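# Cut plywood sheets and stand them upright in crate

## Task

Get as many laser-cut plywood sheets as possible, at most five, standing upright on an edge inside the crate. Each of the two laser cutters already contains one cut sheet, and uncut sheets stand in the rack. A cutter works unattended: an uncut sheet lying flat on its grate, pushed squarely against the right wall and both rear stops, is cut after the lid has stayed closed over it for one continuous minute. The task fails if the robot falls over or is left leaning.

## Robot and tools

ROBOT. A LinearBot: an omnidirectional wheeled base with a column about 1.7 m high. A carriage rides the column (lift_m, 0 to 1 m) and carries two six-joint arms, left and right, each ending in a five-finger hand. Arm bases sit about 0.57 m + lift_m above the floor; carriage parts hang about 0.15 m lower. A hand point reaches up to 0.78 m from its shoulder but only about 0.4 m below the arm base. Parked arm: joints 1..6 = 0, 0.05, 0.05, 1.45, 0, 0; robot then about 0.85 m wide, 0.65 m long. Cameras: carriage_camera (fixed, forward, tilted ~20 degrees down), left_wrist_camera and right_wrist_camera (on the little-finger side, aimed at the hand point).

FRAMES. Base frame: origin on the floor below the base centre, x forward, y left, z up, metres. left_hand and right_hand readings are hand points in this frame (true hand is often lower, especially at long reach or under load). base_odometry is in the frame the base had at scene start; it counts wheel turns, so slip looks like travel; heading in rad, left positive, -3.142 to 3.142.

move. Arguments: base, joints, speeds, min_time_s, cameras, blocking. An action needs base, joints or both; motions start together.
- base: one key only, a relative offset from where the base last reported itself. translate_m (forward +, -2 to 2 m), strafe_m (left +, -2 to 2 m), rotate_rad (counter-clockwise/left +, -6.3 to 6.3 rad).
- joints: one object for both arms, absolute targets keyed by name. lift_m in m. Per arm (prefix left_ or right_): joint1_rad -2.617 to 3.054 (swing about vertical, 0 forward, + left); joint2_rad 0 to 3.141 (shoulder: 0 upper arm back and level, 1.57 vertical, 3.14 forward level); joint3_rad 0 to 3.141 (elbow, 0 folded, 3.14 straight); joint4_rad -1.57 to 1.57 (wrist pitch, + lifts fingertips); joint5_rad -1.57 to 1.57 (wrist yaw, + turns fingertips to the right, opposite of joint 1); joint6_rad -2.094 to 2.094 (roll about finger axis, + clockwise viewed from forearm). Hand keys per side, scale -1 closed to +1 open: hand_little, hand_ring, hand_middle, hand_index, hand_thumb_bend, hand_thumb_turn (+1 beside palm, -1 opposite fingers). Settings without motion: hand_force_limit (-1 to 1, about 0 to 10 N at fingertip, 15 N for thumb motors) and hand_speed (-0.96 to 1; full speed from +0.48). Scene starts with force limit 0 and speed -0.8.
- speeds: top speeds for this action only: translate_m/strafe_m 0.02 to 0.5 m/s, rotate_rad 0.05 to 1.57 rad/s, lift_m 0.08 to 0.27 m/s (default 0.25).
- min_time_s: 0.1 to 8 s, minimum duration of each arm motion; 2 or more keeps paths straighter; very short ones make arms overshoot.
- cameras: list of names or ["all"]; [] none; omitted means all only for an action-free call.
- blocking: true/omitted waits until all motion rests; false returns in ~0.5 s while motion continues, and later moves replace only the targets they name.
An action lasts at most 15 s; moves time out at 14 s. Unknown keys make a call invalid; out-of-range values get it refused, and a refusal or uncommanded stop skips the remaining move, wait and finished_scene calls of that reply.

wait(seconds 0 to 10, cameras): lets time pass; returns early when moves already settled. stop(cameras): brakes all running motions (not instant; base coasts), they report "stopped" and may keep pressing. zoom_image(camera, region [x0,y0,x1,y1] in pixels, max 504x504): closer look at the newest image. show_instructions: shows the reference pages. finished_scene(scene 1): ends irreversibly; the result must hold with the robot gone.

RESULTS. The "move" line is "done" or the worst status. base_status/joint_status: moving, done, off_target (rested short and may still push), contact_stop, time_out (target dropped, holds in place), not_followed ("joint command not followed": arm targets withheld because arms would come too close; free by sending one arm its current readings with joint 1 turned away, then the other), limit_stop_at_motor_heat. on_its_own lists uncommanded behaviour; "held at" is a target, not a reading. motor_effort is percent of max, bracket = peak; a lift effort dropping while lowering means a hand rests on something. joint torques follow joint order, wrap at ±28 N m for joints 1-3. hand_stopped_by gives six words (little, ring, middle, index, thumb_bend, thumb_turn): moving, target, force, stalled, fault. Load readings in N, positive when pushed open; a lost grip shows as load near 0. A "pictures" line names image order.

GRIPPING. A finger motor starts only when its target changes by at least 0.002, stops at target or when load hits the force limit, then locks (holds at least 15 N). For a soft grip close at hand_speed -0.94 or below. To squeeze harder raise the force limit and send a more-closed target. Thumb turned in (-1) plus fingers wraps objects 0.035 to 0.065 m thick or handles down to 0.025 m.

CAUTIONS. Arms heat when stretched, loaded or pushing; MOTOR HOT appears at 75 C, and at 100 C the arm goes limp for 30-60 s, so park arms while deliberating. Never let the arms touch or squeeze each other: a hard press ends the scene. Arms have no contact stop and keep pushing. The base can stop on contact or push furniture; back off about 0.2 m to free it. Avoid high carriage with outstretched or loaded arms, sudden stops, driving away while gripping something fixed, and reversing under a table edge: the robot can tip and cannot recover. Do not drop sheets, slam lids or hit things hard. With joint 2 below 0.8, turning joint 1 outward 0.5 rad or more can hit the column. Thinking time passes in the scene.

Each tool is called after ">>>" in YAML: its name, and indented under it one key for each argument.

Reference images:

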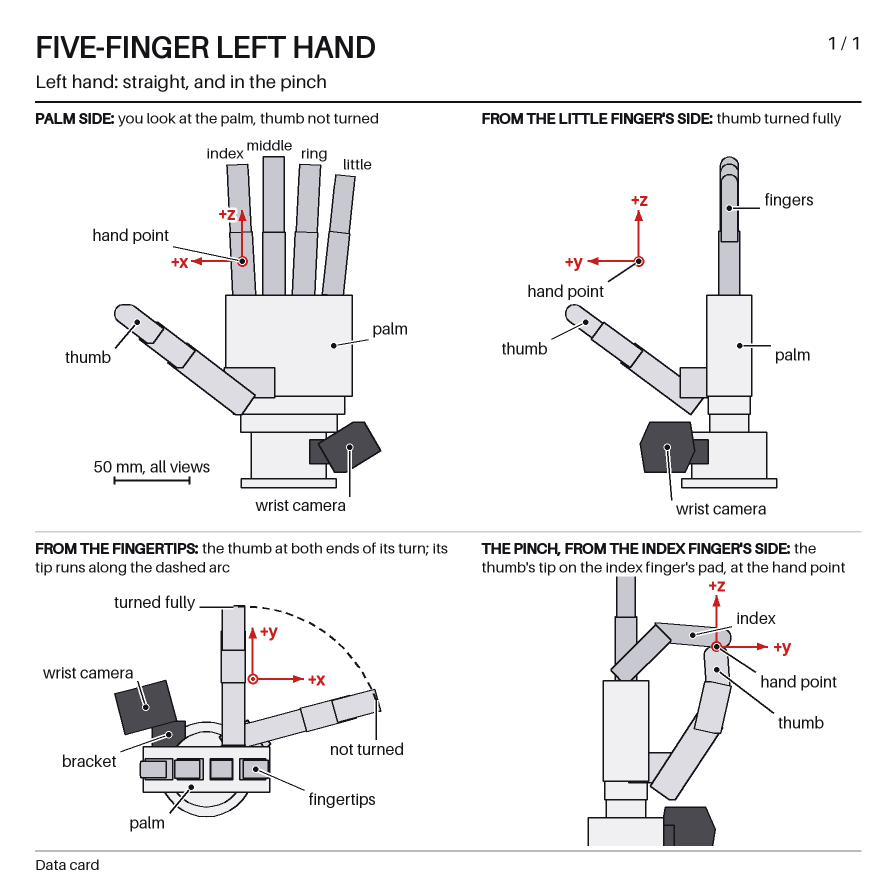

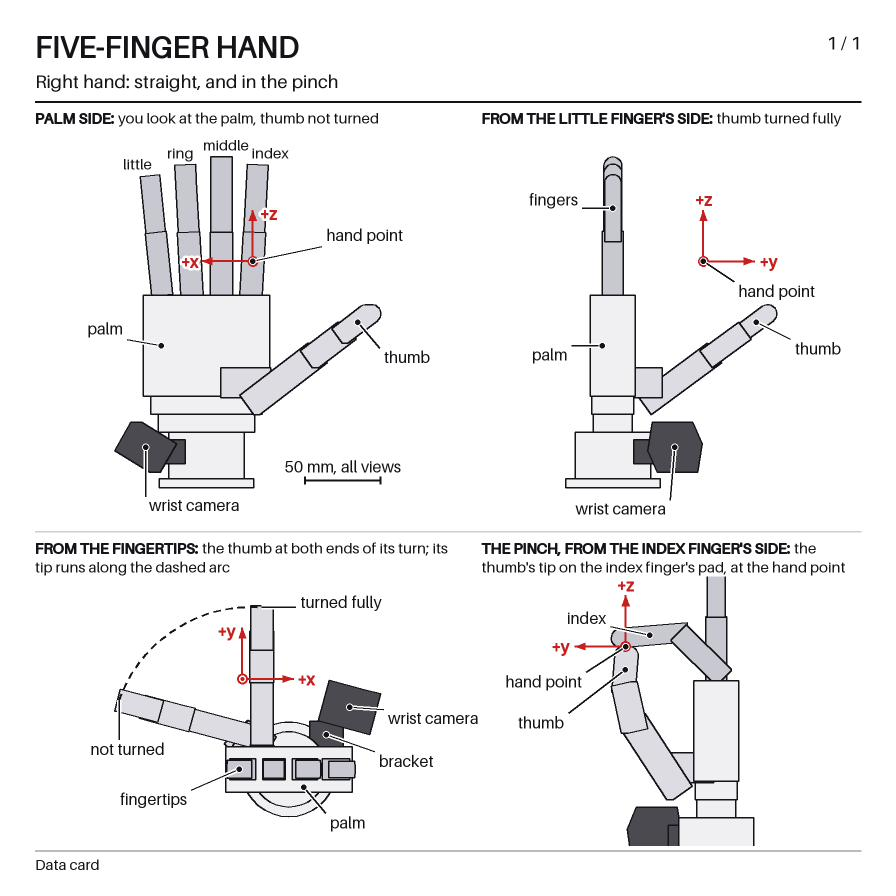

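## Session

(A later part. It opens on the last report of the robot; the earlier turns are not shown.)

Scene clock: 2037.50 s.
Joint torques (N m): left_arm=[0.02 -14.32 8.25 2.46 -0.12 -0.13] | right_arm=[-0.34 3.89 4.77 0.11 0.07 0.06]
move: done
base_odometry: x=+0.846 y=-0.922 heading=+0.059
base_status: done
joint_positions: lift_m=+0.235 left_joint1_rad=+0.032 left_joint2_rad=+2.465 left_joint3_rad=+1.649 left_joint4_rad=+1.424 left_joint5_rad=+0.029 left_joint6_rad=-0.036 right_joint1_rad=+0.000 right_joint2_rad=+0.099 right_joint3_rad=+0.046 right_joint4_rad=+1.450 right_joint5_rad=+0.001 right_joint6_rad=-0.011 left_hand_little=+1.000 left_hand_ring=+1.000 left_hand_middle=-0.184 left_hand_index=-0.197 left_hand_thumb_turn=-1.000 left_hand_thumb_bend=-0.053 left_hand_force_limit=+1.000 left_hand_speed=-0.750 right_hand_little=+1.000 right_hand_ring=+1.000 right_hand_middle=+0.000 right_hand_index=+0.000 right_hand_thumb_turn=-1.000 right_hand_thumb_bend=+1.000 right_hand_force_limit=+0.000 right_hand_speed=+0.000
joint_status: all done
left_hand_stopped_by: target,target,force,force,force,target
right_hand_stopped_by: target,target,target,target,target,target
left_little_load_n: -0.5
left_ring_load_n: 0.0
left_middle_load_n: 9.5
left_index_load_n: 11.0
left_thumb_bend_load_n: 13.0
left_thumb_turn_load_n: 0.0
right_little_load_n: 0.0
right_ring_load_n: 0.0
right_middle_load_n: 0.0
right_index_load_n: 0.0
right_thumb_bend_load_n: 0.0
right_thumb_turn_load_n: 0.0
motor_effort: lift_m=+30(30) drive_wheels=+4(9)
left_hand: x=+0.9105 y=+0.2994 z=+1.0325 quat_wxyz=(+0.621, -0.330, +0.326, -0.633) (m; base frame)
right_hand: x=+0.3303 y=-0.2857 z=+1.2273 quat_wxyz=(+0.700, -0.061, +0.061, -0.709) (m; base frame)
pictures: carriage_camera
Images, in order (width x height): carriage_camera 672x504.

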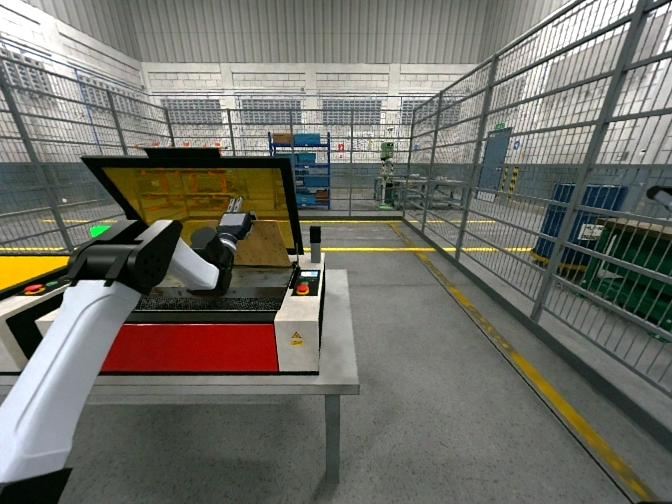

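>>> move:
  base: {"translate_m": 0.045}
  joints: {"lift_m": 0.2}
  speeds: {"translate_m": 0.05, "lift_m": 0.08}

>>> move:
  base: {"translate_m": 0.015}
  joints: {"lift_m": 0.185}
  speeds: {"translate_m": 0.05, "lift_m": 0.08}
  cameras: ["carriage_camera", "left_wrist_camera"]

>>> zoom_image:
  camera: "carriage_camera"
  region: [160, 180, 340, 360]

Scene clock: 2043.23 s.
Joint torques (N m): left_arm=[0.12 -14.48 8.29 2.38 -0.11 -0.09] | right_arm=[-0.32 3.84 4.77 0.11 0.06 0.06]
move: done
MOTOR HOT: joint 2 (shoulder) of the left arm reports 76 °C; the controller stops that arm at 100 °C. To cool a motor, set the load down, stop pushing, or move to a pose that needs little force.
base_odometry: x=+0.890 y=-0.920 heading=+0.059
base_status: done
joint_positions: lift_m=+0.200 left_joint1_rad=+0.032 left_joint2_rad=+2.465 left_joint3_rad=+1.649 left_joint4_rad=+1.431 left_joint5_rad=+0.029 left_joint6_rad=-0.038 right_joint1_rad=+0.000 right_joint2_rad=+0.099 right_joint3_rad=+0.046 right_joint4_rad=+1.449 right_joint5_rad=+0.001 right_joint6_rad=-0.011 left_hand_little=+1.000 left_hand_ring=+1.000 left_hand_middle=-0.184 left_hand_index=-0.197 left_hand_thumb_turn=-1.000 left_hand_thumb_bend=-0.053 left_hand_force_limit=+1.000 left_hand_speed=-0.750 right_hand_little=+1.000 right_hand_ring=+1.000 right_hand_middle=+0.000 right_hand_index=+0.000 right_hand_thumb_turn=-1.000 right_hand_thumb_bend=+1.000 right_hand_force_limit=+0.000 right_hand_speed=+0.000
joint_status: all done
left_hand_stopped_by: target,target,force,force,force,target
right_hand_stopped_by: target,target,target,target,target,target
left_little_load_n: 0.0
left_ring_load_n: 0.0
left_middle_load_n: 10.5
left_index_load_n: 13.0
left_thumb_bend_load_n: 12.5
left_thumb_turn_load_n: 0.0
right_little_load_n: 0.0
right_ring_load_n: 0.0
right_middle_load_n: 0.0
right_index_load_n: 0.0
right_thumb_bend_load_n: 0.5
right_thumb_turn_load_n: 0.0
motor_effort: lift_m=+30(31) drive_wheels=-2(12)
left_hand: x=+0.9097 y=+0.2993 z=+0.9995 quat_wxyz=(+0.621, -0.328, +0.323, -0.634) (m; base frame)
right_hand: x=+0.3304 y=-0.2857 z=+1.1922 quat_wxyz=(+0.700, -0.062, +0.061, -0.709) (m; base frame)
pictures: none

Scene clock: 2044.10 s.
Joint torques (N m): left_arm=[0.12 -14.5 8.28 2.4 -0.02 -0.11] | right_arm=[-0.32 3.82 4.77 0.11 0.07 0.06]
move: done
MOTOR HOT: still on. Joint 2 (shoulder) of the left arm reports 76 °C.
base_odometry: x=+0.905 y=-0.919 heading=+0.059
base_status: done
joint_positions: lift_m=+0.185 left_joint1_rad=+0.032 left_joint2_rad=+2.464 left_joint3_rad=+1.649 left_joint4_rad=+1.430 left_joint5_rad=+0.020 left_joint6_rad=-0.038 right_joint1_rad=+0.000 right_joint2_rad=+0.099 right_joint3_rad=+0.046 right_joint4_rad=+1.450 right_joint5_rad=+0.001 right_joint6_rad=-0.011 left_hand_little=+1.000 left_hand_ring=+1.000 left_hand_middle=-0.184 left_hand_index=-0.197 left_hand_thumb_turn=-1.000 left_hand_thumb_bend=-0.053 left_hand_force_limit=+1.000 left_hand_speed=-0.750 right_hand_little=+1.000 right_hand_ring=+1.000 right_hand_middle=+0.000 right_hand_index=+0.000 right_hand_thumb_turn=-1.000 right_hand_thumb_bend=+1.000 right_hand_force_limit=+0.000 right_hand_speed=+0.000
joint_status: all done
left_hand_stopped_by: target,target,force,force,force,target
right_hand_stopped_by: target,target,target,target,target,target
left_little_load_n: 0.0
left_ring_load_n: 0.0
left_middle_load_n: 12.0
left_index_load_n: 17.5
left_thumb_bend_load_n: 11.0
left_thumb_turn_load_n: 0.5
right_little_load_n: 0.0
right_ring_load_n: 0.0
right_middle_load_n: 0.0
right_index_load_n: 0.0
right_thumb_bend_load_n: 0.0
right_thumb_turn_load_n: 0.0
motor_effort: lift_m=+30(31) drive_wheels=+4(13)
left_hand: x=+0.9100 y=+0.3010 z=+0.9846 quat_wxyz=(+0.623, -0.331, +0.320, -0.633) (m; base frame)
right_hand: x=+0.3303 y=-0.2857 z=+1.1773 quat_wxyz=(+0.700, -0.061, +0.061, -0.709) (m; base frame)
pictures: carriage_camera, left_wrist_camera
Images, in order (width x height): carriage_camera 672x504, left_wrist_camera 672x504.

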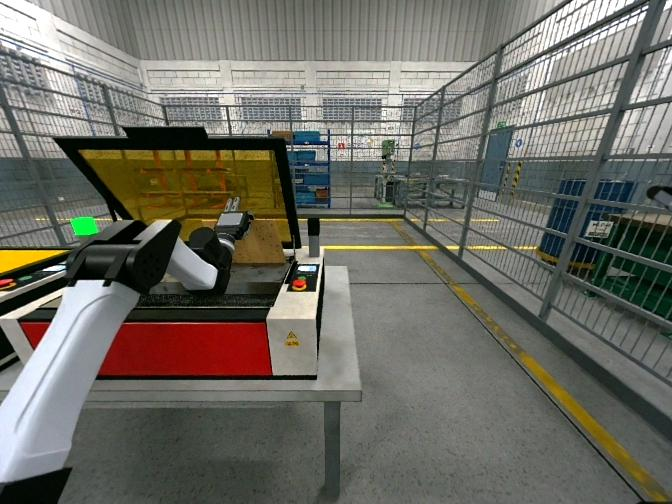

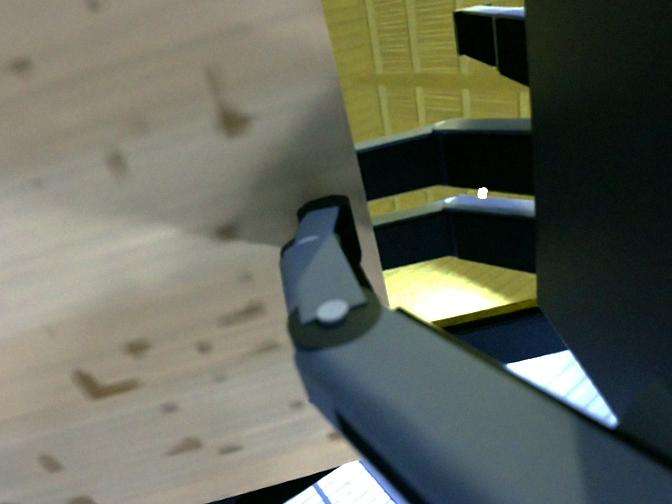

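Scaled by 2.800 from the camera's 672x504 image, which has a finer 960x720 frame.

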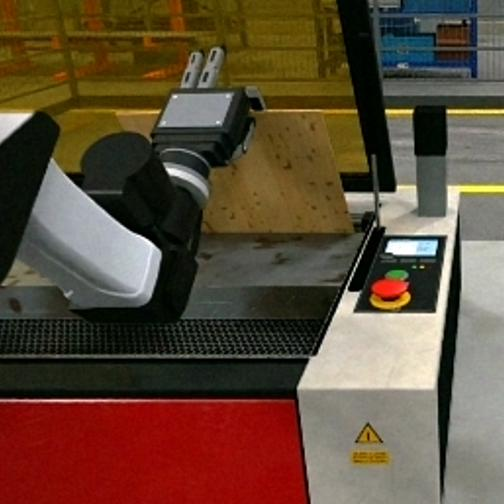

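>>> move:
  joints: {"lift_m": 0.172}
  speeds: {"lift_m": 0.08}

>>> move:
  joints: {"left_hand_speed": -0.6, "left_hand_index": 0.6, "left_hand_middle": 0.6}
  cameras: ["carriage_camera", "left_wrist_camera"]

Scene clock: 2047.97 s.
Joint torques (N m): left_arm=[0.17 -14.42 8.27 2.14 0 -0.15] | right_arm=[-0.32 3.84 4.77 0.11 0.07 0.06]
move: done
MOTOR HOT: still on. Joint 2 (shoulder) of the left arm reports 77 °C.
base_odometry: x=+0.905 y=-0.919 heading=+0.059
base_status: not commanded
joint_positions: lift_m=+0.172 left_joint1_rad=+0.032 left_joint2_rad=+2.464 left_joint3_rad=+1.649 left_joint4_rad=+1.448 left_joint5_rad=+0.018 left_joint6_rad=-0.034 right_joint1_rad=+0.000 right_joint2_rad=+0.099 right_joint3_rad=+0.046 right_joint4_rad=+1.450 right_joint5_rad=+0.001 right_joint6_rad=-0.011 left_hand_little=+1.000 left_hand_ring=+1.000 left_hand_middle=-0.184 left_hand_index=-0.197 left_hand_thumb_turn=-1.000 left_hand_thumb_bend=-0.053 left_hand_force_limit=+1.000 left_hand_speed=-0.750 right_hand_little=+1.000 right_hand_ring=+1.000 right_hand_middle=+0.000 right_hand_index=+0.000 right_hand_thumb_turn=-1.000 right_hand_thumb_bend=+1.000 right_hand_force_limit=+0.000 right_hand_speed=+0.000
joint_status: all done
left_hand_stopped_by: target,target,force,force,force,target
right_hand_stopped_by: target,target,target,target,target,target
left_little_load_n: 0.0
left_ring_load_n: -0.5
left_middle_load_n: 11.5
left_index_load_n: 19.5
left_thumb_bend_load_n: 9.0
left_thumb_turn_load_n: -1.0
right_little_load_n: 0.0
right_ring_load_n: 0.0
right_middle_load_n: 0.0
right_index_load_n: -0.5
right_thumb_bend_load_n: 0.0
right_thumb_turn_load_n: 0.0
motor_effort: lift_m=+29(31) drive_wheels=+4(4)
left_hand: x=+0.9081 y=+0.3017 z=+0.9764 quat_wxyz=(+0.627, -0.325, +0.315, -0.634) (m; base frame)
right_hand: x=+0.3303 y=-0.2857 z=+1.1643 quat_wxyz=(+0.700, -0.061, +0.061, -0.709) (m; base frame)
pictures: none

Scene clock: 2049.17 s.
Joint torques (N m): left_arm=[0.1 -14.39 8.25 2.13 -0.02 -0.14] | right_arm=[-0.32 3.85 4.78 0.11 0.07 0.06]
move: done
MOTOR HOT: still on. Joint 2 (shoulder) of the left arm reports 77 °C.
base_odometry: x=+0.905 y=-0.919 heading=+0.059
base_status: not commanded
joint_positions: lift_m=+0.172 left_joint1_rad=+0.032 left_joint2_rad=+2.464 left_joint3_rad=+1.649 left_joint4_rad=+1.450 left_joint5_rad=+0.020 left_joint6_rad=-0.034 right_joint1_rad=+0.000 right_joint2_rad=+0.099 right_joint3_rad=+0.046 right_joint4_rad=+1.450 right_joint5_rad=+0.001 right_joint6_rad=-0.011 left_hand_little=+1.000 left_hand_ring=+1.000 left_hand_middle=+0.600 left_hand_index=+0.600 left_hand_thumb_turn=-1.000 left_hand_thumb_bend=-0.056 left_hand_force_limit=+1.000 left_hand_speed=-0.600 right_hand_little=+1.000 right_hand_ring=+1.000 right_hand_middle=+0.000 right_hand_index=+0.000 right_hand_thumb_turn=-1.000 right_hand_thumb_bend=+1.000 right_hand_force_limit=+0.000 right_hand_speed=+0.000
joint_status: all done
left_hand_stopped_by: target,target,target,target,force,target
right_hand_stopped_by: target,target,target,target,target,target
left_little_load_n: 0.0
left_ring_load_n: 0.0
left_middle_load_n: 0.0
left_index_load_n: 0.0
left_thumb_bend_load_n: 0.0
left_thumb_turn_load_n: 0.0
right_little_load_n: 0.0
right_ring_load_n: 0.0
right_middle_load_n: 0.0
right_index_load_n: 0.0
right_thumb_bend_load_n: 0.0
right_thumb_turn_load_n: 0.0
motor_effort: lift_m=+29(30) drive_wheels=+3(4)
left_hand: x=+0.9078 y=+0.3011 z=+0.9769 quat_wxyz=(+0.627, -0.323, +0.315, -0.635) (m; base frame)
right_hand: x=+0.3303 y=-0.2857 z=+1.1643 quat_wxyz=(+0.700, -0.061, +0.061, -0.709) (m; base frame)
pictures: carriage_camera, left_wrist_camera
Images, in order (width x height): carriage_camera 672x504, left_wrist_camera 672x504.

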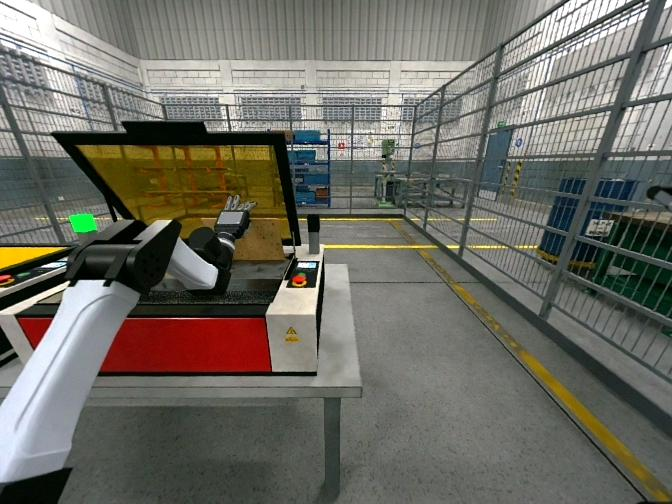

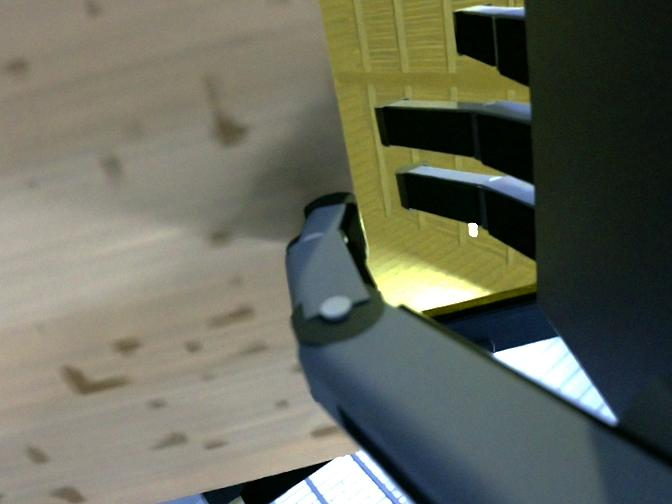

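>>> move:
  joints: {"left_joint2_rad": 2.25, "left_joint3_rad": 1.545, "left_joint4_rad": 1.05, "left_hand_index": 0.15, "left_hand_middle": 0.15}
  min_time_s: 2

>>> move:
  joints: {"left_joint2_rad": 2.10, "left_joint3_rad": 1.265, "left_joint4_rad": 1.04}
  min_time_s: 2

>>> move:
  joints: {"left_joint2_rad": 2.06, "left_joint3_rad": 1.215, "left_joint4_rad": 0.91}
  min_time_s: 1.5
  cameras: ["carriage_camera"]

>>> zoom_image:
  camera: "carriage_camera"
  region: [160, 180, 340, 360]

Scene clock: 2057.33 s.
Joint torques (N m): left_arm=[0.13 -14.98 5.2 2.19 -0.02 -0.14] | right_arm=[-0.34 3.84 4.78 0.11 0.07 0.06]
move: done
MOTOR HOT: still on. Joint 2 (shoulder) of the left arm reports 77 °C.
base_odometry: x=+0.905 y=-0.919 heading=+0.059
base_status: not commanded
joint_positions: lift_m=+0.172 left_joint1_rad=+0.032 left_joint2_rad=+2.297 left_joint3_rad=+1.559 left_joint4_rad=+1.063 left_joint5_rad=+0.021 left_joint6_rad=-0.034 right_joint1_rad=+0.000 right_joint2_rad=+0.099 right_joint3_rad=+0.046 right_joint4_rad=+1.450 right_joint5_rad=+0.001 right_joint6_rad=-0.011 left_hand_little=+1.000 left_hand_ring=+1.000 left_hand_middle=+0.150 left_hand_index=+0.150 left_hand_thumb_turn=-1.000 left_hand_thumb_bend=-0.056 left_hand_force_limit=+1.000 left_hand_speed=-0.600 right_hand_little=+1.000 right_hand_ring=+1.000 right_hand_middle=+0.000 right_hand_index=+0.000 right_hand_thumb_turn=-1.000 right_hand_thumb_bend=+1.000 right_hand_force_limit=+0.000 right_hand_speed=+0.000
joint_status: all done
left_hand_stopped_by: target,target,target,target,force,target
right_hand_stopped_by: target,target,target,target,target,target
left_little_load_n: 0.0
left_ring_load_n: 0.0
left_middle_load_n: 0.0
left_index_load_n: 0.0
left_thumb_bend_load_n: 0.0
left_thumb_turn_load_n: 0.0
right_little_load_n: 0.0
right_ring_load_n: 0.0
right_middle_load_n: 0.0
right_index_load_n: -0.5
right_thumb_bend_load_n: 0.0
right_thumb_turn_load_n: 0.0
motor_effort: lift_m=+29(30) drive_wheels=+4(4)
left_hand: x=+0.9093 y=+0.3011 z=+0.9439 quat_wxyz=(+0.569, -0.420, +0.405, -0.579) (m; base frame)
right_hand: x=+0.3303 y=-0.2857 z=+1.1643 quat_wxyz=(+0.700, -0.061, +0.061, -0.709) (m; base frame)
pictures: none

Scene clock: 2059.83 s.
Joint torques (N m): left_arm=[0.12 -11.88 5.05 2.28 -0.02 -0.12] | right_arm=[-0.32 3.79 4.77 0.11 0.06 0.06]
move: done
MOTOR HOT: still on. Joint 2 (shoulder) of the left arm reports 77 °C.
base_odometry: x=+0.905 y=-0.919 heading=+0.059
base_status: not commanded
joint_positions: lift_m=+0.172 left_joint1_rad=+0.032 left_joint2_rad=+2.125 left_joint3_rad=+1.278 left_joint4_rad=+1.051 left_joint5_rad=+0.021 left_joint6_rad=-0.036 right_joint1_rad=+0.000 right_joint2_rad=+0.099 right_joint3_rad=+0.046 right_joint4_rad=+1.450 right_joint5_rad=+0.001 right_joint6_rad=-0.011 left_hand_little=+1.000 left_hand_ring=+1.000 left_hand_middle=+0.150 left_hand_index=+0.150 left_hand_thumb_turn=-1.000 left_hand_thumb_bend=-0.056 left_hand_force_limit=+1.000 left_hand_speed=-0.600 right_hand_little=+1.000 right_hand_ring=+1.000 right_hand_middle=+0.000 right_hand_index=+0.000 right_hand_thumb_turn=-1.000 right_hand_thumb_bend=+1.000 right_hand_force_limit=+0.000 right_hand_speed=+0.000
joint_status: all done
left_hand_stopped_by: target,target,target,target,force,target
right_hand_stopped_by: target,target,target,target,target,target
left_little_load_n: 0.0
left_ring_load_n: 0.0
left_middle_load_n: 0.0
left_index_load_n: 0.0
left_thumb_bend_load_n: 0.5
left_thumb_turn_load_n: 0.0
right_little_load_n: 0.0
right_ring_load_n: 0.0
right_middle_load_n: 0.0
right_index_load_n: 0.0
right_thumb_bend_load_n: 0.0
right_thumb_turn_load_n: 0.0
motor_effort: lift_m=+29(29) drive_wheels=+4(4)
left_hand: x=+0.8601 y=+0.2994 z=+0.9149 quat_wxyz=(+0.543, -0.456, +0.437, -0.554) (m; base frame)
right_hand: x=+0.3303 y=-0.2857 z=+1.1643 quat_wxyz=(+0.700, -0.061, +0.061, -0.709) (m; base frame)
pictures: none

Scene clock: 2061.63 s.
Joint torques (N m): left_arm=[0.1 -13.11 4.96 2.27 -0.03 -0.13] | right_arm=[-0.31 3.85 4.77 0.11 0.07 0.06]
move: done
MOTOR HOT: still on. Joint 2 (shoulder) of the left arm reports 77 °C.
base_odometry: x=+0.905 y=-0.919 heading=+0.059
base_status: not commanded
joint_positions: lift_m=+0.172 left_joint1_rad=+0.032 left_joint2_rad=+2.102 left_joint3_rad=+1.229 left_joint4_rad=+0.929 left_joint5_rad=+0.021 left_joint6_rad=-0.036 right_joint1_rad=+0.000 right_joint2_rad=+0.099 right_joint3_rad=+0.046 right_joint4_rad=+1.450 right_joint5_rad=+0.001 right_joint6_rad=-0.011 left_hand_little=+1.000 left_hand_ring=+1.000 left_hand_middle=+0.150 left_hand_index=+0.150 left_hand_thumb_turn=-1.000 left_hand_thumb_bend=-0.056 left_hand_force_limit=+1.000 left_hand_speed=-0.600 right_hand_little=+1.000 right_hand_ring=+1.000 right_hand_middle=+0.000 right_hand_index=+0.000 right_hand_thumb_turn=-1.000 right_hand_thumb_bend=+1.000 right_hand_force_limit=+0.000 right_hand_speed=+0.000
joint_status: all done
left_hand_stopped_by: target,target,target,target,force,target
right_hand_stopped_by: target,target,target,target,target,target
left_little_load_n: 0.0
left_ring_load_n: -0.5
left_middle_load_n: 2.5
left_index_load_n: 0.0
left_thumb_bend_load_n: 3.0
left_thumb_turn_load_n: 0.0
right_little_load_n: 0.0
right_ring_load_n: 0.0
right_middle_load_n: 0.0
right_index_load_n: 0.0
right_thumb_bend_load_n: 0.0
right_thumb_turn_load_n: 0.0
motor_effort: lift_m=+29(30) drive_wheels=+3(4)
left_hand: x=+0.8474 y=+0.2989 z=+0.8719 quat_wxyz=(+0.508, -0.497, +0.475, -0.520) (m; base frame)
right_hand: x=+0.3303 y=-0.2857 z=+1.1643 quat_wxyz=(+0.700, -0.061, +0.061, -0.709) (m; base frame)
pictures: carriage_camera
Images, in order (width x height): carriage_camera 672x504.

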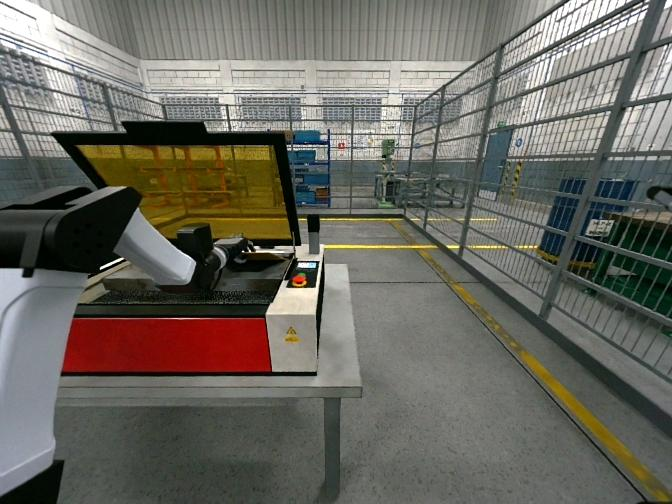

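Scaled by 2.800 from the camera's 672x504 image, which has a finer 960x720 frame.

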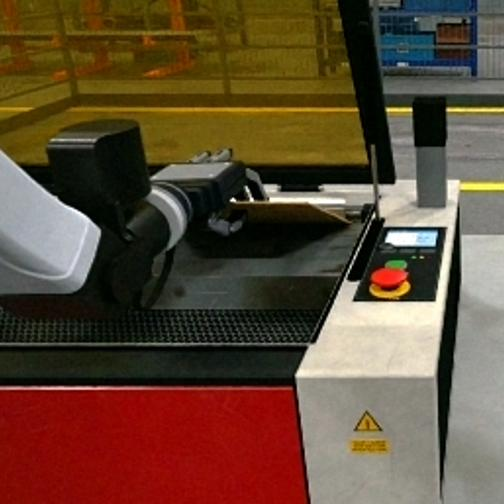

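Sheet is resting low on the thumb. Opening the fingers and backing out lets it settle flat.

>>> move:
  joints: {"left_hand_index": 1, "left_hand_middle": 1, "left_hand_speed": 0.0}

>>> move:
  base: {"translate_m": -0.2}
  speeds: {"translate_m": 0.1}
  cameras: ["carriage_camera"]

>>> zoom_image:
  camera: "carriage_camera"
  region: [140, 180, 340, 380]

Scene clock: 2065.27 s.
Joint torques (N m): left_arm=[0.12 -13.12 4.97 2.51 -0.04 -0.12] | right_arm=[-0.32 3.84 4.77 0.11 0.06 0.06]
move: done
MOTOR HOT: still on. Joint 2 (shoulder) of the left arm reports 78 °C.
base_odometry: x=+0.905 y=-0.919 heading=+0.059
base_status: not commanded
joint_positions: lift_m=+0.172 left_joint1_rad=+0.032 left_joint2_rad=+2.102 left_joint3_rad=+1.229 left_joint4_rad=+0.910 left_joint5_rad=+0.022 left_joint6_rad=-0.036 right_joint1_rad=+0.000 right_joint2_rad=+0.099 right_joint3_rad=+0.046 right_joint4_rad=+1.450 right_joint5_rad=+0.001 right_joint6_rad=-0.011 left_hand_little=+1.000 left_hand_ring=+1.000 left_hand_middle=+1.000 left_hand_index=+1.000 left_hand_thumb_turn=-1.000 left_hand_thumb_bend=-0.056 left_hand_force_limit=+1.000 left_hand_speed=+0.000 right_hand_little=+1.000 right_hand_ring=+1.000 right_hand_middle=+0.000 right_hand_index=+0.000 right_hand_thumb_turn=-1.000 right_hand_thumb_bend=+1.000 right_hand_force_limit=+0.000 right_hand_speed=+0.000
joint_status: all done
left_hand_stopped_by: target,target,target,target,force,target
right_hand_stopped_by: target,target,target,target,target,target
left_little_load_n: 0.0
left_ring_load_n: 0.0
left_middle_load_n: 0.0
left_index_load_n: 0.0
left_thumb_bend_load_n: 0.5
left_thumb_turn_load_n: 0.0
right_little_load_n: 0.0
right_ring_load_n: 0.0
right_middle_load_n: 0.0
right_index_load_n: -0.5
right_thumb_bend_load_n: 0.0
right_thumb_turn_load_n: 0.0
motor_effort: lift_m=+29(30) drive_wheels=+3(4)
left_hand: x=+0.8466 y=+0.2988 z=+0.8669 quat_wxyz=(+0.503, -0.502, +0.479, -0.515) (m; base frame)
right_hand: x=+0.3303 y=-0.2857 z=+1.1643 quat_wxyz=(+0.700, -0.061, +0.061, -0.709) (m; base frame)
pictures: none

Scene clock: 2067.97 s.
Joint torques (N m): left_arm=[0.1 -12.79 4.94 2.59 -0.03 -0.12] | right_arm=[-0.32 3.82 4.77 0.12 0.06 0.06]
move: done
MOTOR HOT: still on. Joint 2 (shoulder) of the left arm reports 78 °C.
base_odometry: x=+0.706 y=-0.930 heading=+0.059
base_status: done
joint_positions: lift_m=+0.172 left_joint1_rad=+0.032 left_joint2_rad=+2.099 left_joint3_rad=+1.229 left_joint4_rad=+0.902 left_joint5_rad=+0.022 left_joint6_rad=-0.036 right_joint1_rad=+0.000 right_joint2_rad=+0.099 right_joint3_rad=+0.046 right_joint4_rad=+1.449 right_joint5_rad=+0.001 right_joint6_rad=-0.011 left_hand_little=+1.000 left_hand_ring=+1.000 left_hand_middle=+1.000 left_hand_index=+1.000 left_hand_thumb_turn=-1.000 left_hand_thumb_bend=-0.056 left_hand_force_limit=+1.000 left_hand_speed=+0.000 right_hand_little=+1.000 right_hand_ring=+1.000 right_hand_middle=+0.000 right_hand_index=+0.000 right_hand_thumb_turn=-1.000 right_hand_thumb_bend=+1.000 right_hand_force_limit=+0.000 right_hand_speed=+0.000
joint_status: not commanded
left_hand_stopped_by: target,target,target,target,force,target
right_hand_stopped_by: target,target,target,target,target,target
left_little_load_n: 0.0
left_ring_load_n: 0.0
left_middle_load_n: 0.0
left_index_load_n: 0.0
left_thumb_bend_load_n: 0.5
left_thumb_turn_load_n: 0.0
right_little_load_n: 0.0
right_ring_load_n: 0.0
right_middle_load_n: 0.0
right_index_load_n: 0.0
right_thumb_bend_load_n: 0.0
right_thumb_turn_load_n: 0.0
motor_effort: lift_m=+29(30) drive_wheels=+0(8)
left_hand: x=+0.8461 y=+0.2988 z=+0.8664 quat_wxyz=(+0.502, -0.503, +0.481, -0.514) (m; base frame)
right_hand: x=+0.3305 y=-0.2857 z=+1.1642 quat_wxyz=(+0.700, -0.062, +0.062, -0.709) (m; base frame)
pictures: carriage_camera
Images, in order (width x height): carriage_camera 672x504.

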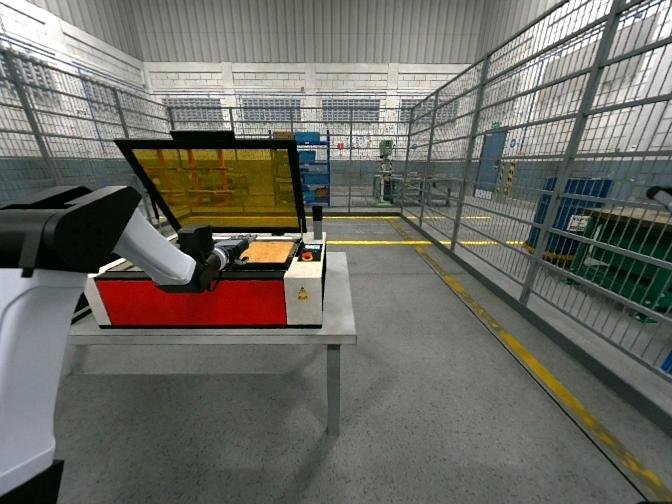

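Scaled by 2.520 from the camera's 672x504 image, which has a finer 960x720 frame.

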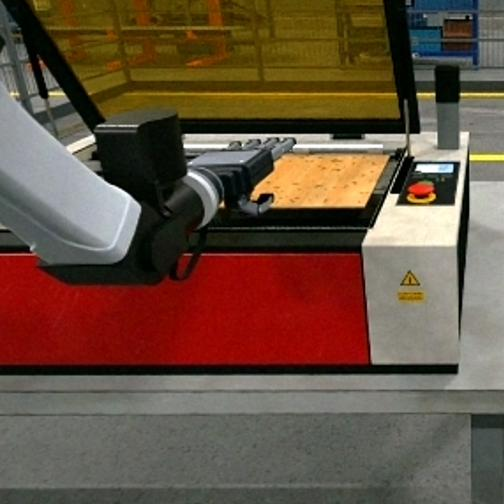

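>>> move:
  joints: {"lift_m": 0.55}
  base: {"translate_m": -0.12}

>>> move:
  joints: {"left_joint1_rad": 0.1, "left_joint2_rad": 0.05, "left_joint3_rad": 0.05, "left_joint4_rad": 1.45, "left_joint5_rad": 0, "left_joint6_rad": 0, "left_hand_thumb_turn": 1, "left_hand_thumb_bend": -1, "left_hand_speed": 0.48}
  min_time_s: 2
  cameras: ["carriage_camera"]

>>> zoom_image:
  camera: "carriage_camera"
  region: [140, 230, 360, 380]

Scene clock: 2073.23 s.
Joint torques (N m): left_arm=[0.12 -11.48 5.68 2.48 -0.03 -0.13] | right_arm=[-0.32 3.85 4.77 0.11 0.07 0.06]
move: done
MOTOR HOT: still on. Joint 2 (shoulder) of the left arm reports 77 °C.
base_odometry: x=+0.586 y=-0.937 heading=+0.060
base_status: done
joint_positions: lift_m=+0.550 left_joint1_rad=+0.032 left_joint2_rad=+2.083 left_joint3_rad=+1.222 left_joint4_rad=+0.908 left_joint5_rad=+0.022 left_joint6_rad=-0.036 right_joint1_rad=+0.000 right_joint2_rad=+0.099 right_joint3_rad=+0.046 right_joint4_rad=+1.450 right_joint5_rad=+0.001 right_joint6_rad=-0.011 left_hand_little=+1.000 left_hand_ring=+1.000 left_hand_middle=+1.000 left_hand_index=+1.000 left_hand_thumb_turn=-1.000 left_hand_thumb_bend=-0.056 left_hand_force_limit=+1.000 left_hand_speed=+0.000 right_hand_little=+1.000 right_hand_ring=+1.000 right_hand_middle=+0.000 right_hand_index=+0.000 right_hand_thumb_turn=-1.000 right_hand_thumb_bend=+1.000 right_hand_force_limit=+0.000 right_hand_speed=+0.000
joint_status: all done
left_hand_stopped_by: target,target,target,target,force,target
right_hand_stopped_by: target,target,target,target,target,target
left_little_load_n: 0.0
left_ring_load_n: 0.0
left_middle_load_n: 0.0
left_index_load_n: 0.0
left_thumb_bend_load_n: 0.0
left_thumb_turn_load_n: 0.0
right_little_load_n: 0.0
right_ring_load_n: 0.0
right_middle_load_n: 0.0
right_index_load_n: 0.0
right_thumb_bend_load_n: 0.0
right_thumb_turn_load_n: 0.0
motor_effort: lift_m=+36(44) drive_wheels=+1(11)
left_hand: x=+0.8445 y=+0.2987 z=+1.2519 quat_wxyz=(+0.505, -0.499, +0.477, -0.518) (m; base frame)
right_hand: x=+0.3303 y=-0.2857 z=+1.5417 quat_wxyz=(+0.700, -0.061, +0.061, -0.709) (m; base frame)
pictures: none

Scene clock: 2075.53 s.
Joint torques (N m): left_arm=[0.7 2.61 4.11 0.29 -0.23 0.02] | right_arm=[-0.32 3.84 4.75 0.11 0.06 0.06]
move: done
MOTOR HOT: still on. Joint 2 (shoulder) of the left arm reports 76 °C.
base_odometry: x=+0.586 y=-0.937 heading=+0.060
base_status: not commanded
joint_positions: lift_m=+0.550 left_joint1_rad=+0.095 left_joint2_rad=+0.057 left_joint3_rad=+0.062 left_joint4_rad=+1.433 left_joint5_rad=+0.010 left_joint6_rad=-0.010 right_joint1_rad=+0.000 right_joint2_rad=+0.099 right_joint3_rad=+0.046 right_joint4_rad=+1.450 right_joint5_rad=+0.001 right_joint6_rad=-0.011 left_hand_little=+1.000 left_hand_ring=+1.000 left_hand_middle=+1.000 left_hand_index=+1.000 left_hand_thumb_turn=+1.000 left_hand_thumb_bend=-1.000 left_hand_force_limit=+1.000 left_hand_speed=+0.480 right_hand_little=+1.000 right_hand_ring=+1.000 right_hand_middle=+0.000 right_hand_index=+0.000 right_hand_thumb_turn=-1.000 right_hand_thumb_bend=+1.000 right_hand_force_limit=+0.000 right_hand_speed=+0.000
joint_status: all done
left_hand_stopped_by: target,target,target,target,target,target
right_hand_stopped_by: target,target,target,target,target,target
left_little_load_n: 0.0
left_ring_load_n: 0.0
left_middle_load_n: 0.0
left_index_load_n: 0.5
left_thumb_bend_load_n: 0.0
left_thumb_turn_load_n: 0.0
right_little_load_n: 0.0
right_ring_load_n: 0.0
right_middle_load_n: 0.0
right_index_load_n: 0.0
right_thumb_bend_load_n: 0.0
right_thumb_turn_load_n: 0.0
motor_effort: lift_m=+36(36) drive_wheels=+2(2)
left_hand: x=+0.3178 y=+0.2915 z=+1.5490 quat_wxyz=(+0.735, -0.046, +0.048, -0.675) (m; base frame)
right_hand: x=+0.3303 y=-0.2857 z=+1.5417 quat_wxyz=(+0.700, -0.061, +0.061, -0.709) (m; base frame)
pictures: carriage_camera
Images, in order (width x height): carriage_camera 672x504.

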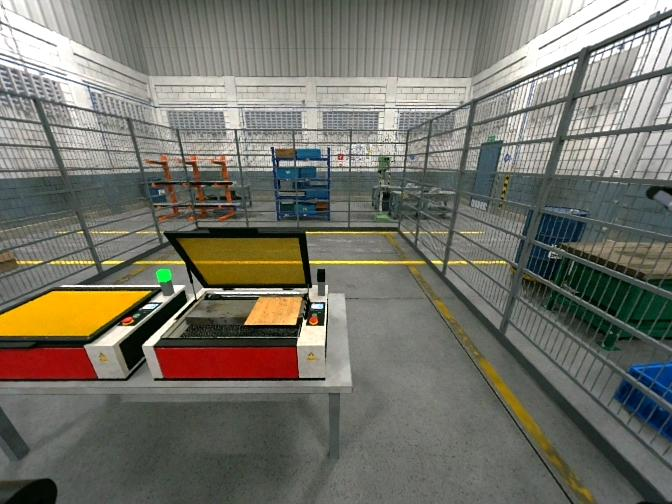

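Scaled by 2.291 from the camera's 672x504 image, which has a finer 960x720 frame.

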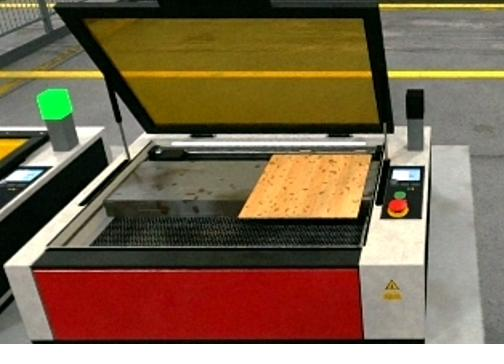

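>>> move:
  base: {"strafe_m": -0.02}
  speeds: {"strafe_m": 0.1}

>>> move:
  base: {"translate_m": 0.14}
  joints: {"lift_m": 0.51, "left_joint1_rad": 0.36, "left_joint2_rad": 2.62, "left_joint3_rad": 1.59, "left_joint4_rad": 0.17, "left_joint5_rad": 0, "left_joint6_rad": 0}
  speeds: {"translate_m": 0.15}
  min_time_s: 2

>>> move:
  base: {"translate_m": 0.24}
  speeds: {"translate_m": 0.15}
  cameras: ["carriage_camera", "left_wrist_camera"]

>>> zoom_image:
  camera: "carriage_camera"
  region: [100, 200, 340, 400]

Scene clock: 2094.67 s.
Joint torques (N m): left_arm=[0.58 2.61 4.11 0.28 -0.2 0.03] | right_arm=[-0.38 3.85 4.77 0.11 0.06 0.06]
move: done
MOTOR HOT: cleared for the motors of the left arm.
base_odometry: x=+0.587 y=-0.957 heading=+0.059
base_status: done
joint_positions: lift_m=+0.550 left_joint1_rad=+0.097 left_joint2_rad=+0.057 left_joint3_rad=+0.062 left_joint4_rad=+1.434 left_joint5_rad=+0.008 left_joint6_rad=-0.009 right_joint1_rad=+0.000 right_joint2_rad=+0.099 right_joint3_rad=+0.046 right_joint4_rad=+1.450 right_joint5_rad=+0.000 right_joint6_rad=-0.011 left_hand_little=+1.000 left_hand_ring=+1.000 left_hand_middle=+1.000 left_hand_index=+1.000 left_hand_thumb_turn=+1.000 left_hand_thumb_bend=-1.000 left_hand_force_limit=+1.000 left_hand_speed=+0.480 right_hand_little=+1.000 right_hand_ring=+1.000 right_hand_middle=+0.000 right_hand_index=+0.000 right_hand_thumb_turn=-1.000 right_hand_thumb_bend=+1.000 right_hand_force_limit=+0.000 right_hand_speed=+0.000
joint_status: not commanded
left_hand_stopped_by: target,target,target,target,target,target
right_hand_stopped_by: target,target,target,target,target,target
left_little_load_n: 0.0
left_ring_load_n: 0.0
left_middle_load_n: 0.0
left_index_load_n: 0.0
left_thumb_bend_load_n: 0.0
left_thumb_turn_load_n: 0.0
right_little_load_n: 0.0
right_ring_load_n: 0.0
right_middle_load_n: 0.0
right_index_load_n: 0.0
right_thumb_bend_load_n: 0.0
right_thumb_turn_load_n: 0.0
motor_effort: lift_m=+36(36) drive_wheels=+2(6)
left_hand: x=+0.3175 y=+0.2922 z=+1.5492 quat_wxyz=(+0.736, -0.046, +0.047, -0.674) (m; base frame)
right_hand: x=+0.3303 y=-0.2856 z=+1.5417 quat_wxyz=(+0.700, -0.062, +0.061, -0.708) (m; base frame)
pictures: none

Scene clock: 2097.07 s.
Joint torques (N m): left_arm=[0.46 -10.77 7.28 1.7 -0.18 0.03] | right_arm=[-0.36 3.85 4.77 0.11 0.07 0.06]
move: done
base_odometry: x=+0.727 y=-0.949 heading=+0.059
base_status: done
joint_positions: lift_m=+0.510 left_joint1_rad=+0.358 left_joint2_rad=+2.612 left_joint3_rad=+1.565 left_joint4_rad=+0.180 left_joint5_rad=+0.007 left_joint6_rad=-0.009 right_joint1_rad=+0.000 right_joint2_rad=+0.099 right_joint3_rad=+0.046 right_joint4_rad=+1.449 right_joint5_rad=+0.000 right_joint6_rad=-0.011 left_hand_little=+1.000 left_hand_ring=+1.000 left_hand_middle=+1.000 left_hand_index=+1.000 left_hand_thumb_turn=+1.000 left_hand_thumb_bend=-1.000 left_hand_force_limit=+1.000 left_hand_speed=+0.480 right_hand_little=+1.000 right_hand_ring=+1.000 right_hand_middle=+0.000 right_hand_index=+0.000 right_hand_thumb_turn=-1.000 right_hand_thumb_bend=+1.000 right_hand_force_limit=+0.000 right_hand_speed=+0.000
joint_status: all done
left_hand_stopped_by: target,target,target,target,target,target
right_hand_stopped_by: target,target,target,target,target,target
left_little_load_n: 0.0
left_ring_load_n: 0.0
left_middle_load_n: 0.0
left_index_load_n: 0.0
left_thumb_bend_load_n: 0.0
left_thumb_turn_load_n: 0.0
right_little_load_n: 0.0
right_ring_load_n: 0.0
right_middle_load_n: 0.0
right_index_load_n: 0.0
right_thumb_bend_load_n: 0.0
right_thumb_turn_load_n: 0.0
motor_effort: lift_m=+31(32) drive_wheels=-2(10)
left_hand: x=+0.7458 y=+0.4778 z=+0.8835 quat_wxyz=(+0.280, -0.773, +0.533, -0.200) (m; base frame)
right_hand: x=+0.3304 y=-0.2856 z=+1.5022 quat_wxyz=(+0.700, -0.062, +0.061, -0.708) (m; base frame)
pictures: none

Scene clock: 2099.70 s.
Joint torques (N m): left_arm=[0.43 -10.73 7.3 1.71 -0.19 0.03] | right_arm=[-0.34 3.86 4.81 0.11 0.07 0.06]
move: done
base_odometry: x=+0.966 y=-0.935 heading=+0.059
base_status: done
joint_positions: lift_m=+0.510 left_joint1_rad=+0.358 left_joint2_rad=+2.612 left_joint3_rad=+1.565 left_joint4_rad=+0.179 left_joint5_rad=+0.007 left_joint6_rad=-0.009 right_joint1_rad=+0.000 right_joint2_rad=+0.099 right_joint3_rad=+0.046 right_joint4_rad=+1.449 right_joint5_rad=+0.000 right_joint6_rad=-0.011 left_hand_little=+1.000 left_hand_ring=+1.000 left_hand_middle=+1.000 left_hand_index=+1.000 left_hand_thumb_turn=+1.000 left_hand_thumb_bend=-1.000 left_hand_force_limit=+1.000 left_hand_speed=+0.480 right_hand_little=+1.000 right_hand_ring=+1.000 right_hand_middle=+0.000 right_hand_index=+0.000 right_hand_thumb_turn=-1.000 right_hand_thumb_bend=+1.000 right_hand_force_limit=+0.000 right_hand_speed=+0.000
joint_status: not commanded
left_hand_stopped_by: target,target,target,target,target,target
right_hand_stopped_by: target,target,target,target,target,target
left_little_load_n: 0.0
left_ring_load_n: 0.0
left_middle_load_n: 0.0
left_index_load_n: 0.0
left_thumb_bend_load_n: 0.0
left_thumb_turn_load_n: 0.0
right_little_load_n: 0.0
right_ring_load_n: 0.0
right_middle_load_n: 0.0
right_index_load_n: 0.0
right_thumb_bend_load_n: 0.0
right_thumb_turn_load_n: 0.0
motor_effort: lift_m=+31(31) drive_wheels=+4(11)
left_hand: x=+0.7455 y=+0.4777 z=+0.8833 quat_wxyz=(+0.280, -0.773, +0.533, -0.200) (m; base frame)
right_hand: x=+0.3304 y=-0.2856 z=+1.5022 quat_wxyz=(+0.700, -0.062, +0.061, -0.708) (m; base frame)
pictures: carriage_camera, left_wrist_camera
Images, in order (width x height): carriage_camera 672x504, left_wrist_camera 672x504.

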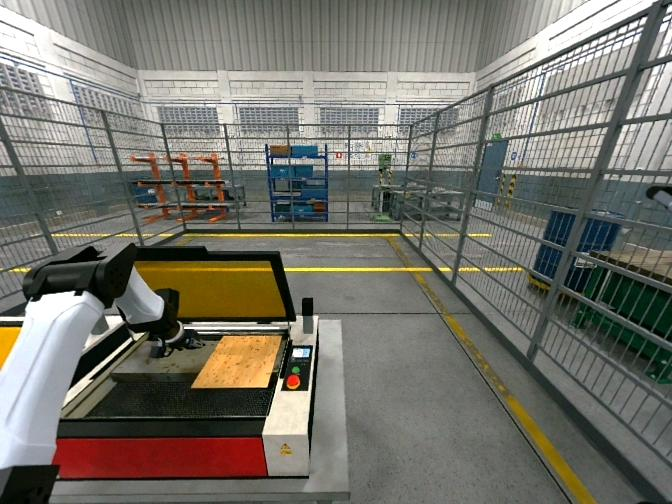

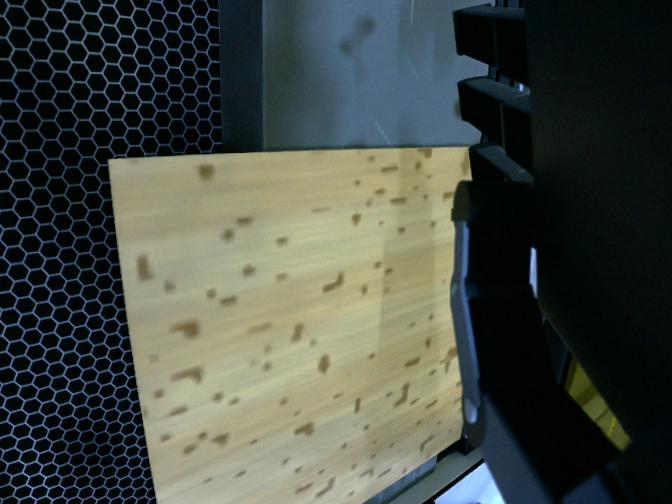

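Scaled by 2.100 from the camera's 672x504 image, which has a finer 960x720 frame.

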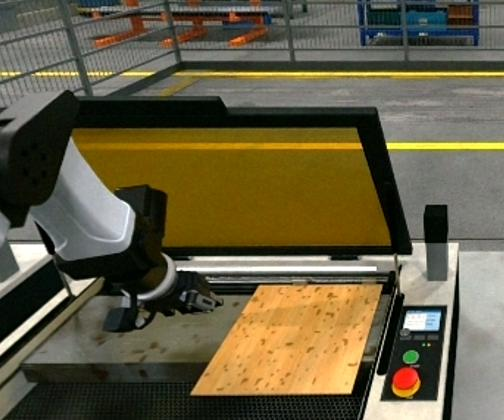

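>>> move:
  joints: {"lift_m": 0.438}
  speeds: {"lift_m": 0.1}
  cameras: ["left_wrist_camera"]

>>> move:
  joints: {"left_joint1_rad": 0.24}
  min_time_s: 2
  cameras: ["carriage_camera", "left_wrist_camera"]

>>> zoom_image:
  camera: "carriage_camera"
  region: [140, 280, 340, 420]

Scene clock: 2104.53 s.
Joint torques (N m): left_arm=[0.46 -10.73 6.53 1.66 -0.19 0.03] | right_arm=[-0.36 3.81 4.77 0.11 0.07 0.06]
move: done
base_odometry: x=+0.966 y=-0.935 heading=+0.059
base_status: not commanded
joint_positions: lift_m=+0.438 left_joint1_rad=+0.358 left_joint2_rad=+2.612 left_joint3_rad=+1.575 left_joint4_rad=+0.186 left_joint5_rad=+0.007 left_joint6_rad=-0.009 right_joint1_rad=+0.000 right_joint2_rad=+0.099 right_joint3_rad=+0.046 right_joint4_rad=+1.449 right_joint5_rad=+0.000 right_joint6_rad=-0.011 left_hand_little=+1.000 left_hand_ring=+1.000 left_hand_middle=+1.000 left_hand_index=+1.000 left_hand_thumb_turn=+1.000 left_hand_thumb_bend=-1.000 left_hand_force_limit=+1.000 left_hand_speed=+0.480 right_hand_little=+1.000 right_hand_ring=+1.000 right_hand_middle=+0.000 right_hand_index=+0.000 right_hand_thumb_turn=-1.000 right_hand_thumb_bend=+1.000 right_hand_force_limit=+0.000 right_hand_speed=+0.000
joint_status: all done
left_hand_stopped_by: target,target,target,target,target,target
right_hand_stopped_by: target,target,target,target,target,target
left_little_load_n: 0.0
left_ring_load_n: 0.0
left_middle_load_n: 0.0
left_index_load_n: 0.0
left_thumb_bend_load_n: 0.0
left_thumb_turn_load_n: 0.0
right_little_load_n: 0.0
right_ring_load_n: 0.0
right_middle_load_n: 0.0
right_index_load_n: 0.0
right_thumb_bend_load_n: 0.0
right_thumb_turn_load_n: 0.0
motor_effort: lift_m=+29(30) drive_wheels=+4(4)
left_hand: x=+0.7509 y=+0.4797 z=+0.8154 quat_wxyz=(+0.286, -0.771, +0.531, -0.205) (m; base frame)
right_hand: x=+0.3304 y=-0.2856 z=+1.4303 quat_wxyz=(+0.700, -0.062, +0.061, -0.708) (m; base frame)
pictures: left_wrist_camera
Images, in order (width x height): left_wrist_camera 672x504.

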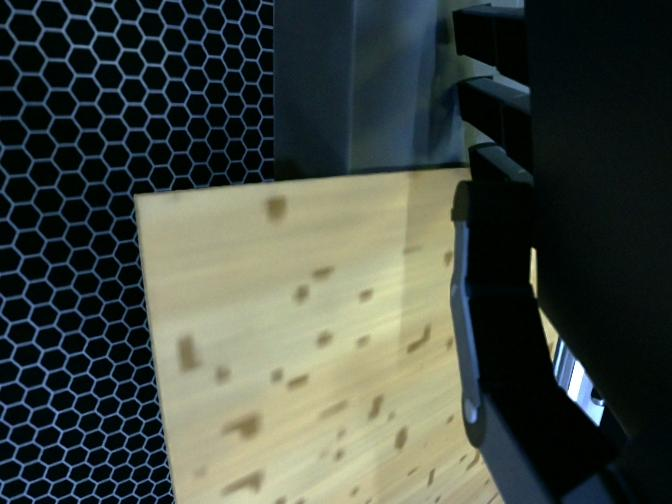

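Scene clock: 2106.80 s.
Joint torques (N m): left_arm=[-1.16 -10.8 6.5 1.66 0.18 0.03] | right_arm=[-0.35 3.85 4.77 0.11 0.07 0.06]
move: done
base_odometry: x=+0.966 y=-0.935 heading=+0.059
base_status: not commanded
joint_positions: lift_m=+0.438 left_joint1_rad=+0.258 left_joint2_rad=+2.612 left_joint3_rad=+1.575 left_joint4_rad=+0.187 left_joint5_rad=-0.032 left_joint6_rad=-0.009 right_joint1_rad=+0.000 right_joint2_rad=+0.099 right_joint3_rad=+0.046 right_joint4_rad=+1.449 right_joint5_rad=+0.000 right_joint6_rad=-0.011 left_hand_little=+1.000 left_hand_ring=+1.000 left_hand_middle=+1.000 left_hand_index=+1.000 left_hand_thumb_turn=+1.000 left_hand_thumb_bend=-1.000 left_hand_force_limit=+1.000 left_hand_speed=+0.480 right_hand_little=+1.000 right_hand_ring=+1.000 right_hand_middle=+0.000 right_hand_index=+0.000 right_hand_thumb_turn=-1.000 right_hand_thumb_bend=+1.000 right_hand_force_limit=+0.000 right_hand_speed=+0.000
joint_status: all done
left_hand_stopped_by: target,target,target,target,target,target
right_hand_stopped_by: target,target,target,target,target,target
left_little_load_n: 0.0
left_ring_load_n: 0.0
left_middle_load_n: 0.0
left_index_load_n: 0.0
left_thumb_bend_load_n: 0.0
left_thumb_turn_load_n: 0.0
right_little_load_n: 0.0
right_ring_load_n: 0.0
right_middle_load_n: 0.0
right_index_load_n: 0.0
right_thumb_bend_load_n: 0.0
right_thumb_turn_load_n: 0.0
motor_effort: lift_m=+29(29) drive_wheels=+3(4)
left_hand: x=+0.7636 y=+0.4334 z=+0.8147 quat_wxyz=(+0.287, -0.747, +0.563, -0.204) (m; base frame)
right_hand: x=+0.3304 y=-0.2856 z=+1.4303 quat_wxyz=(+0.700, -0.062, +0.061, -0.708) (m; base frame)
pictures: carriage_camera, left_wrist_camera
Images, in order (width x height): carriage_camera 672x504, left_wrist_camera 672x504.

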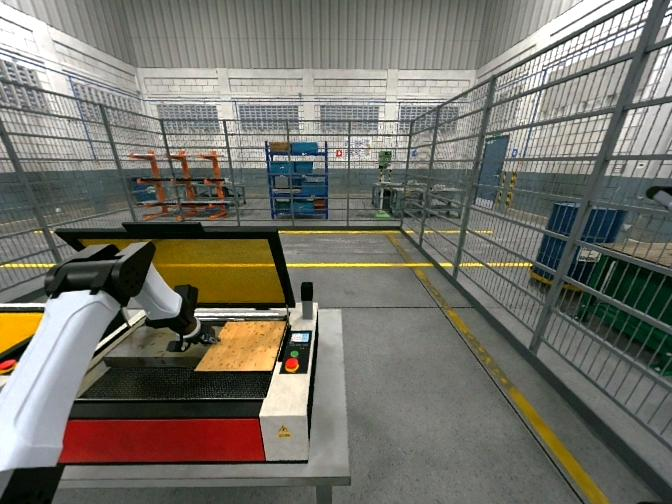

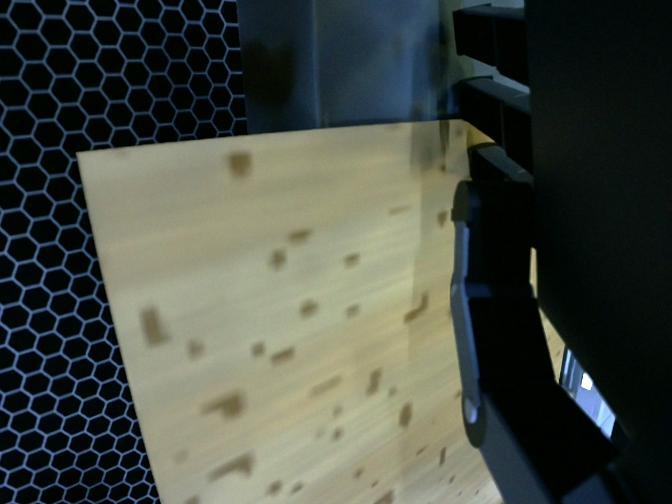

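Scaled by 2.520 from the camera's 672x504 image, which has a finer 960x720 frame.

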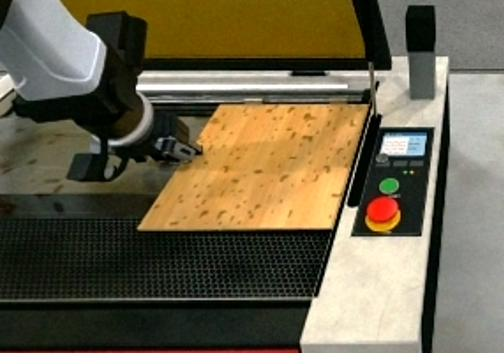

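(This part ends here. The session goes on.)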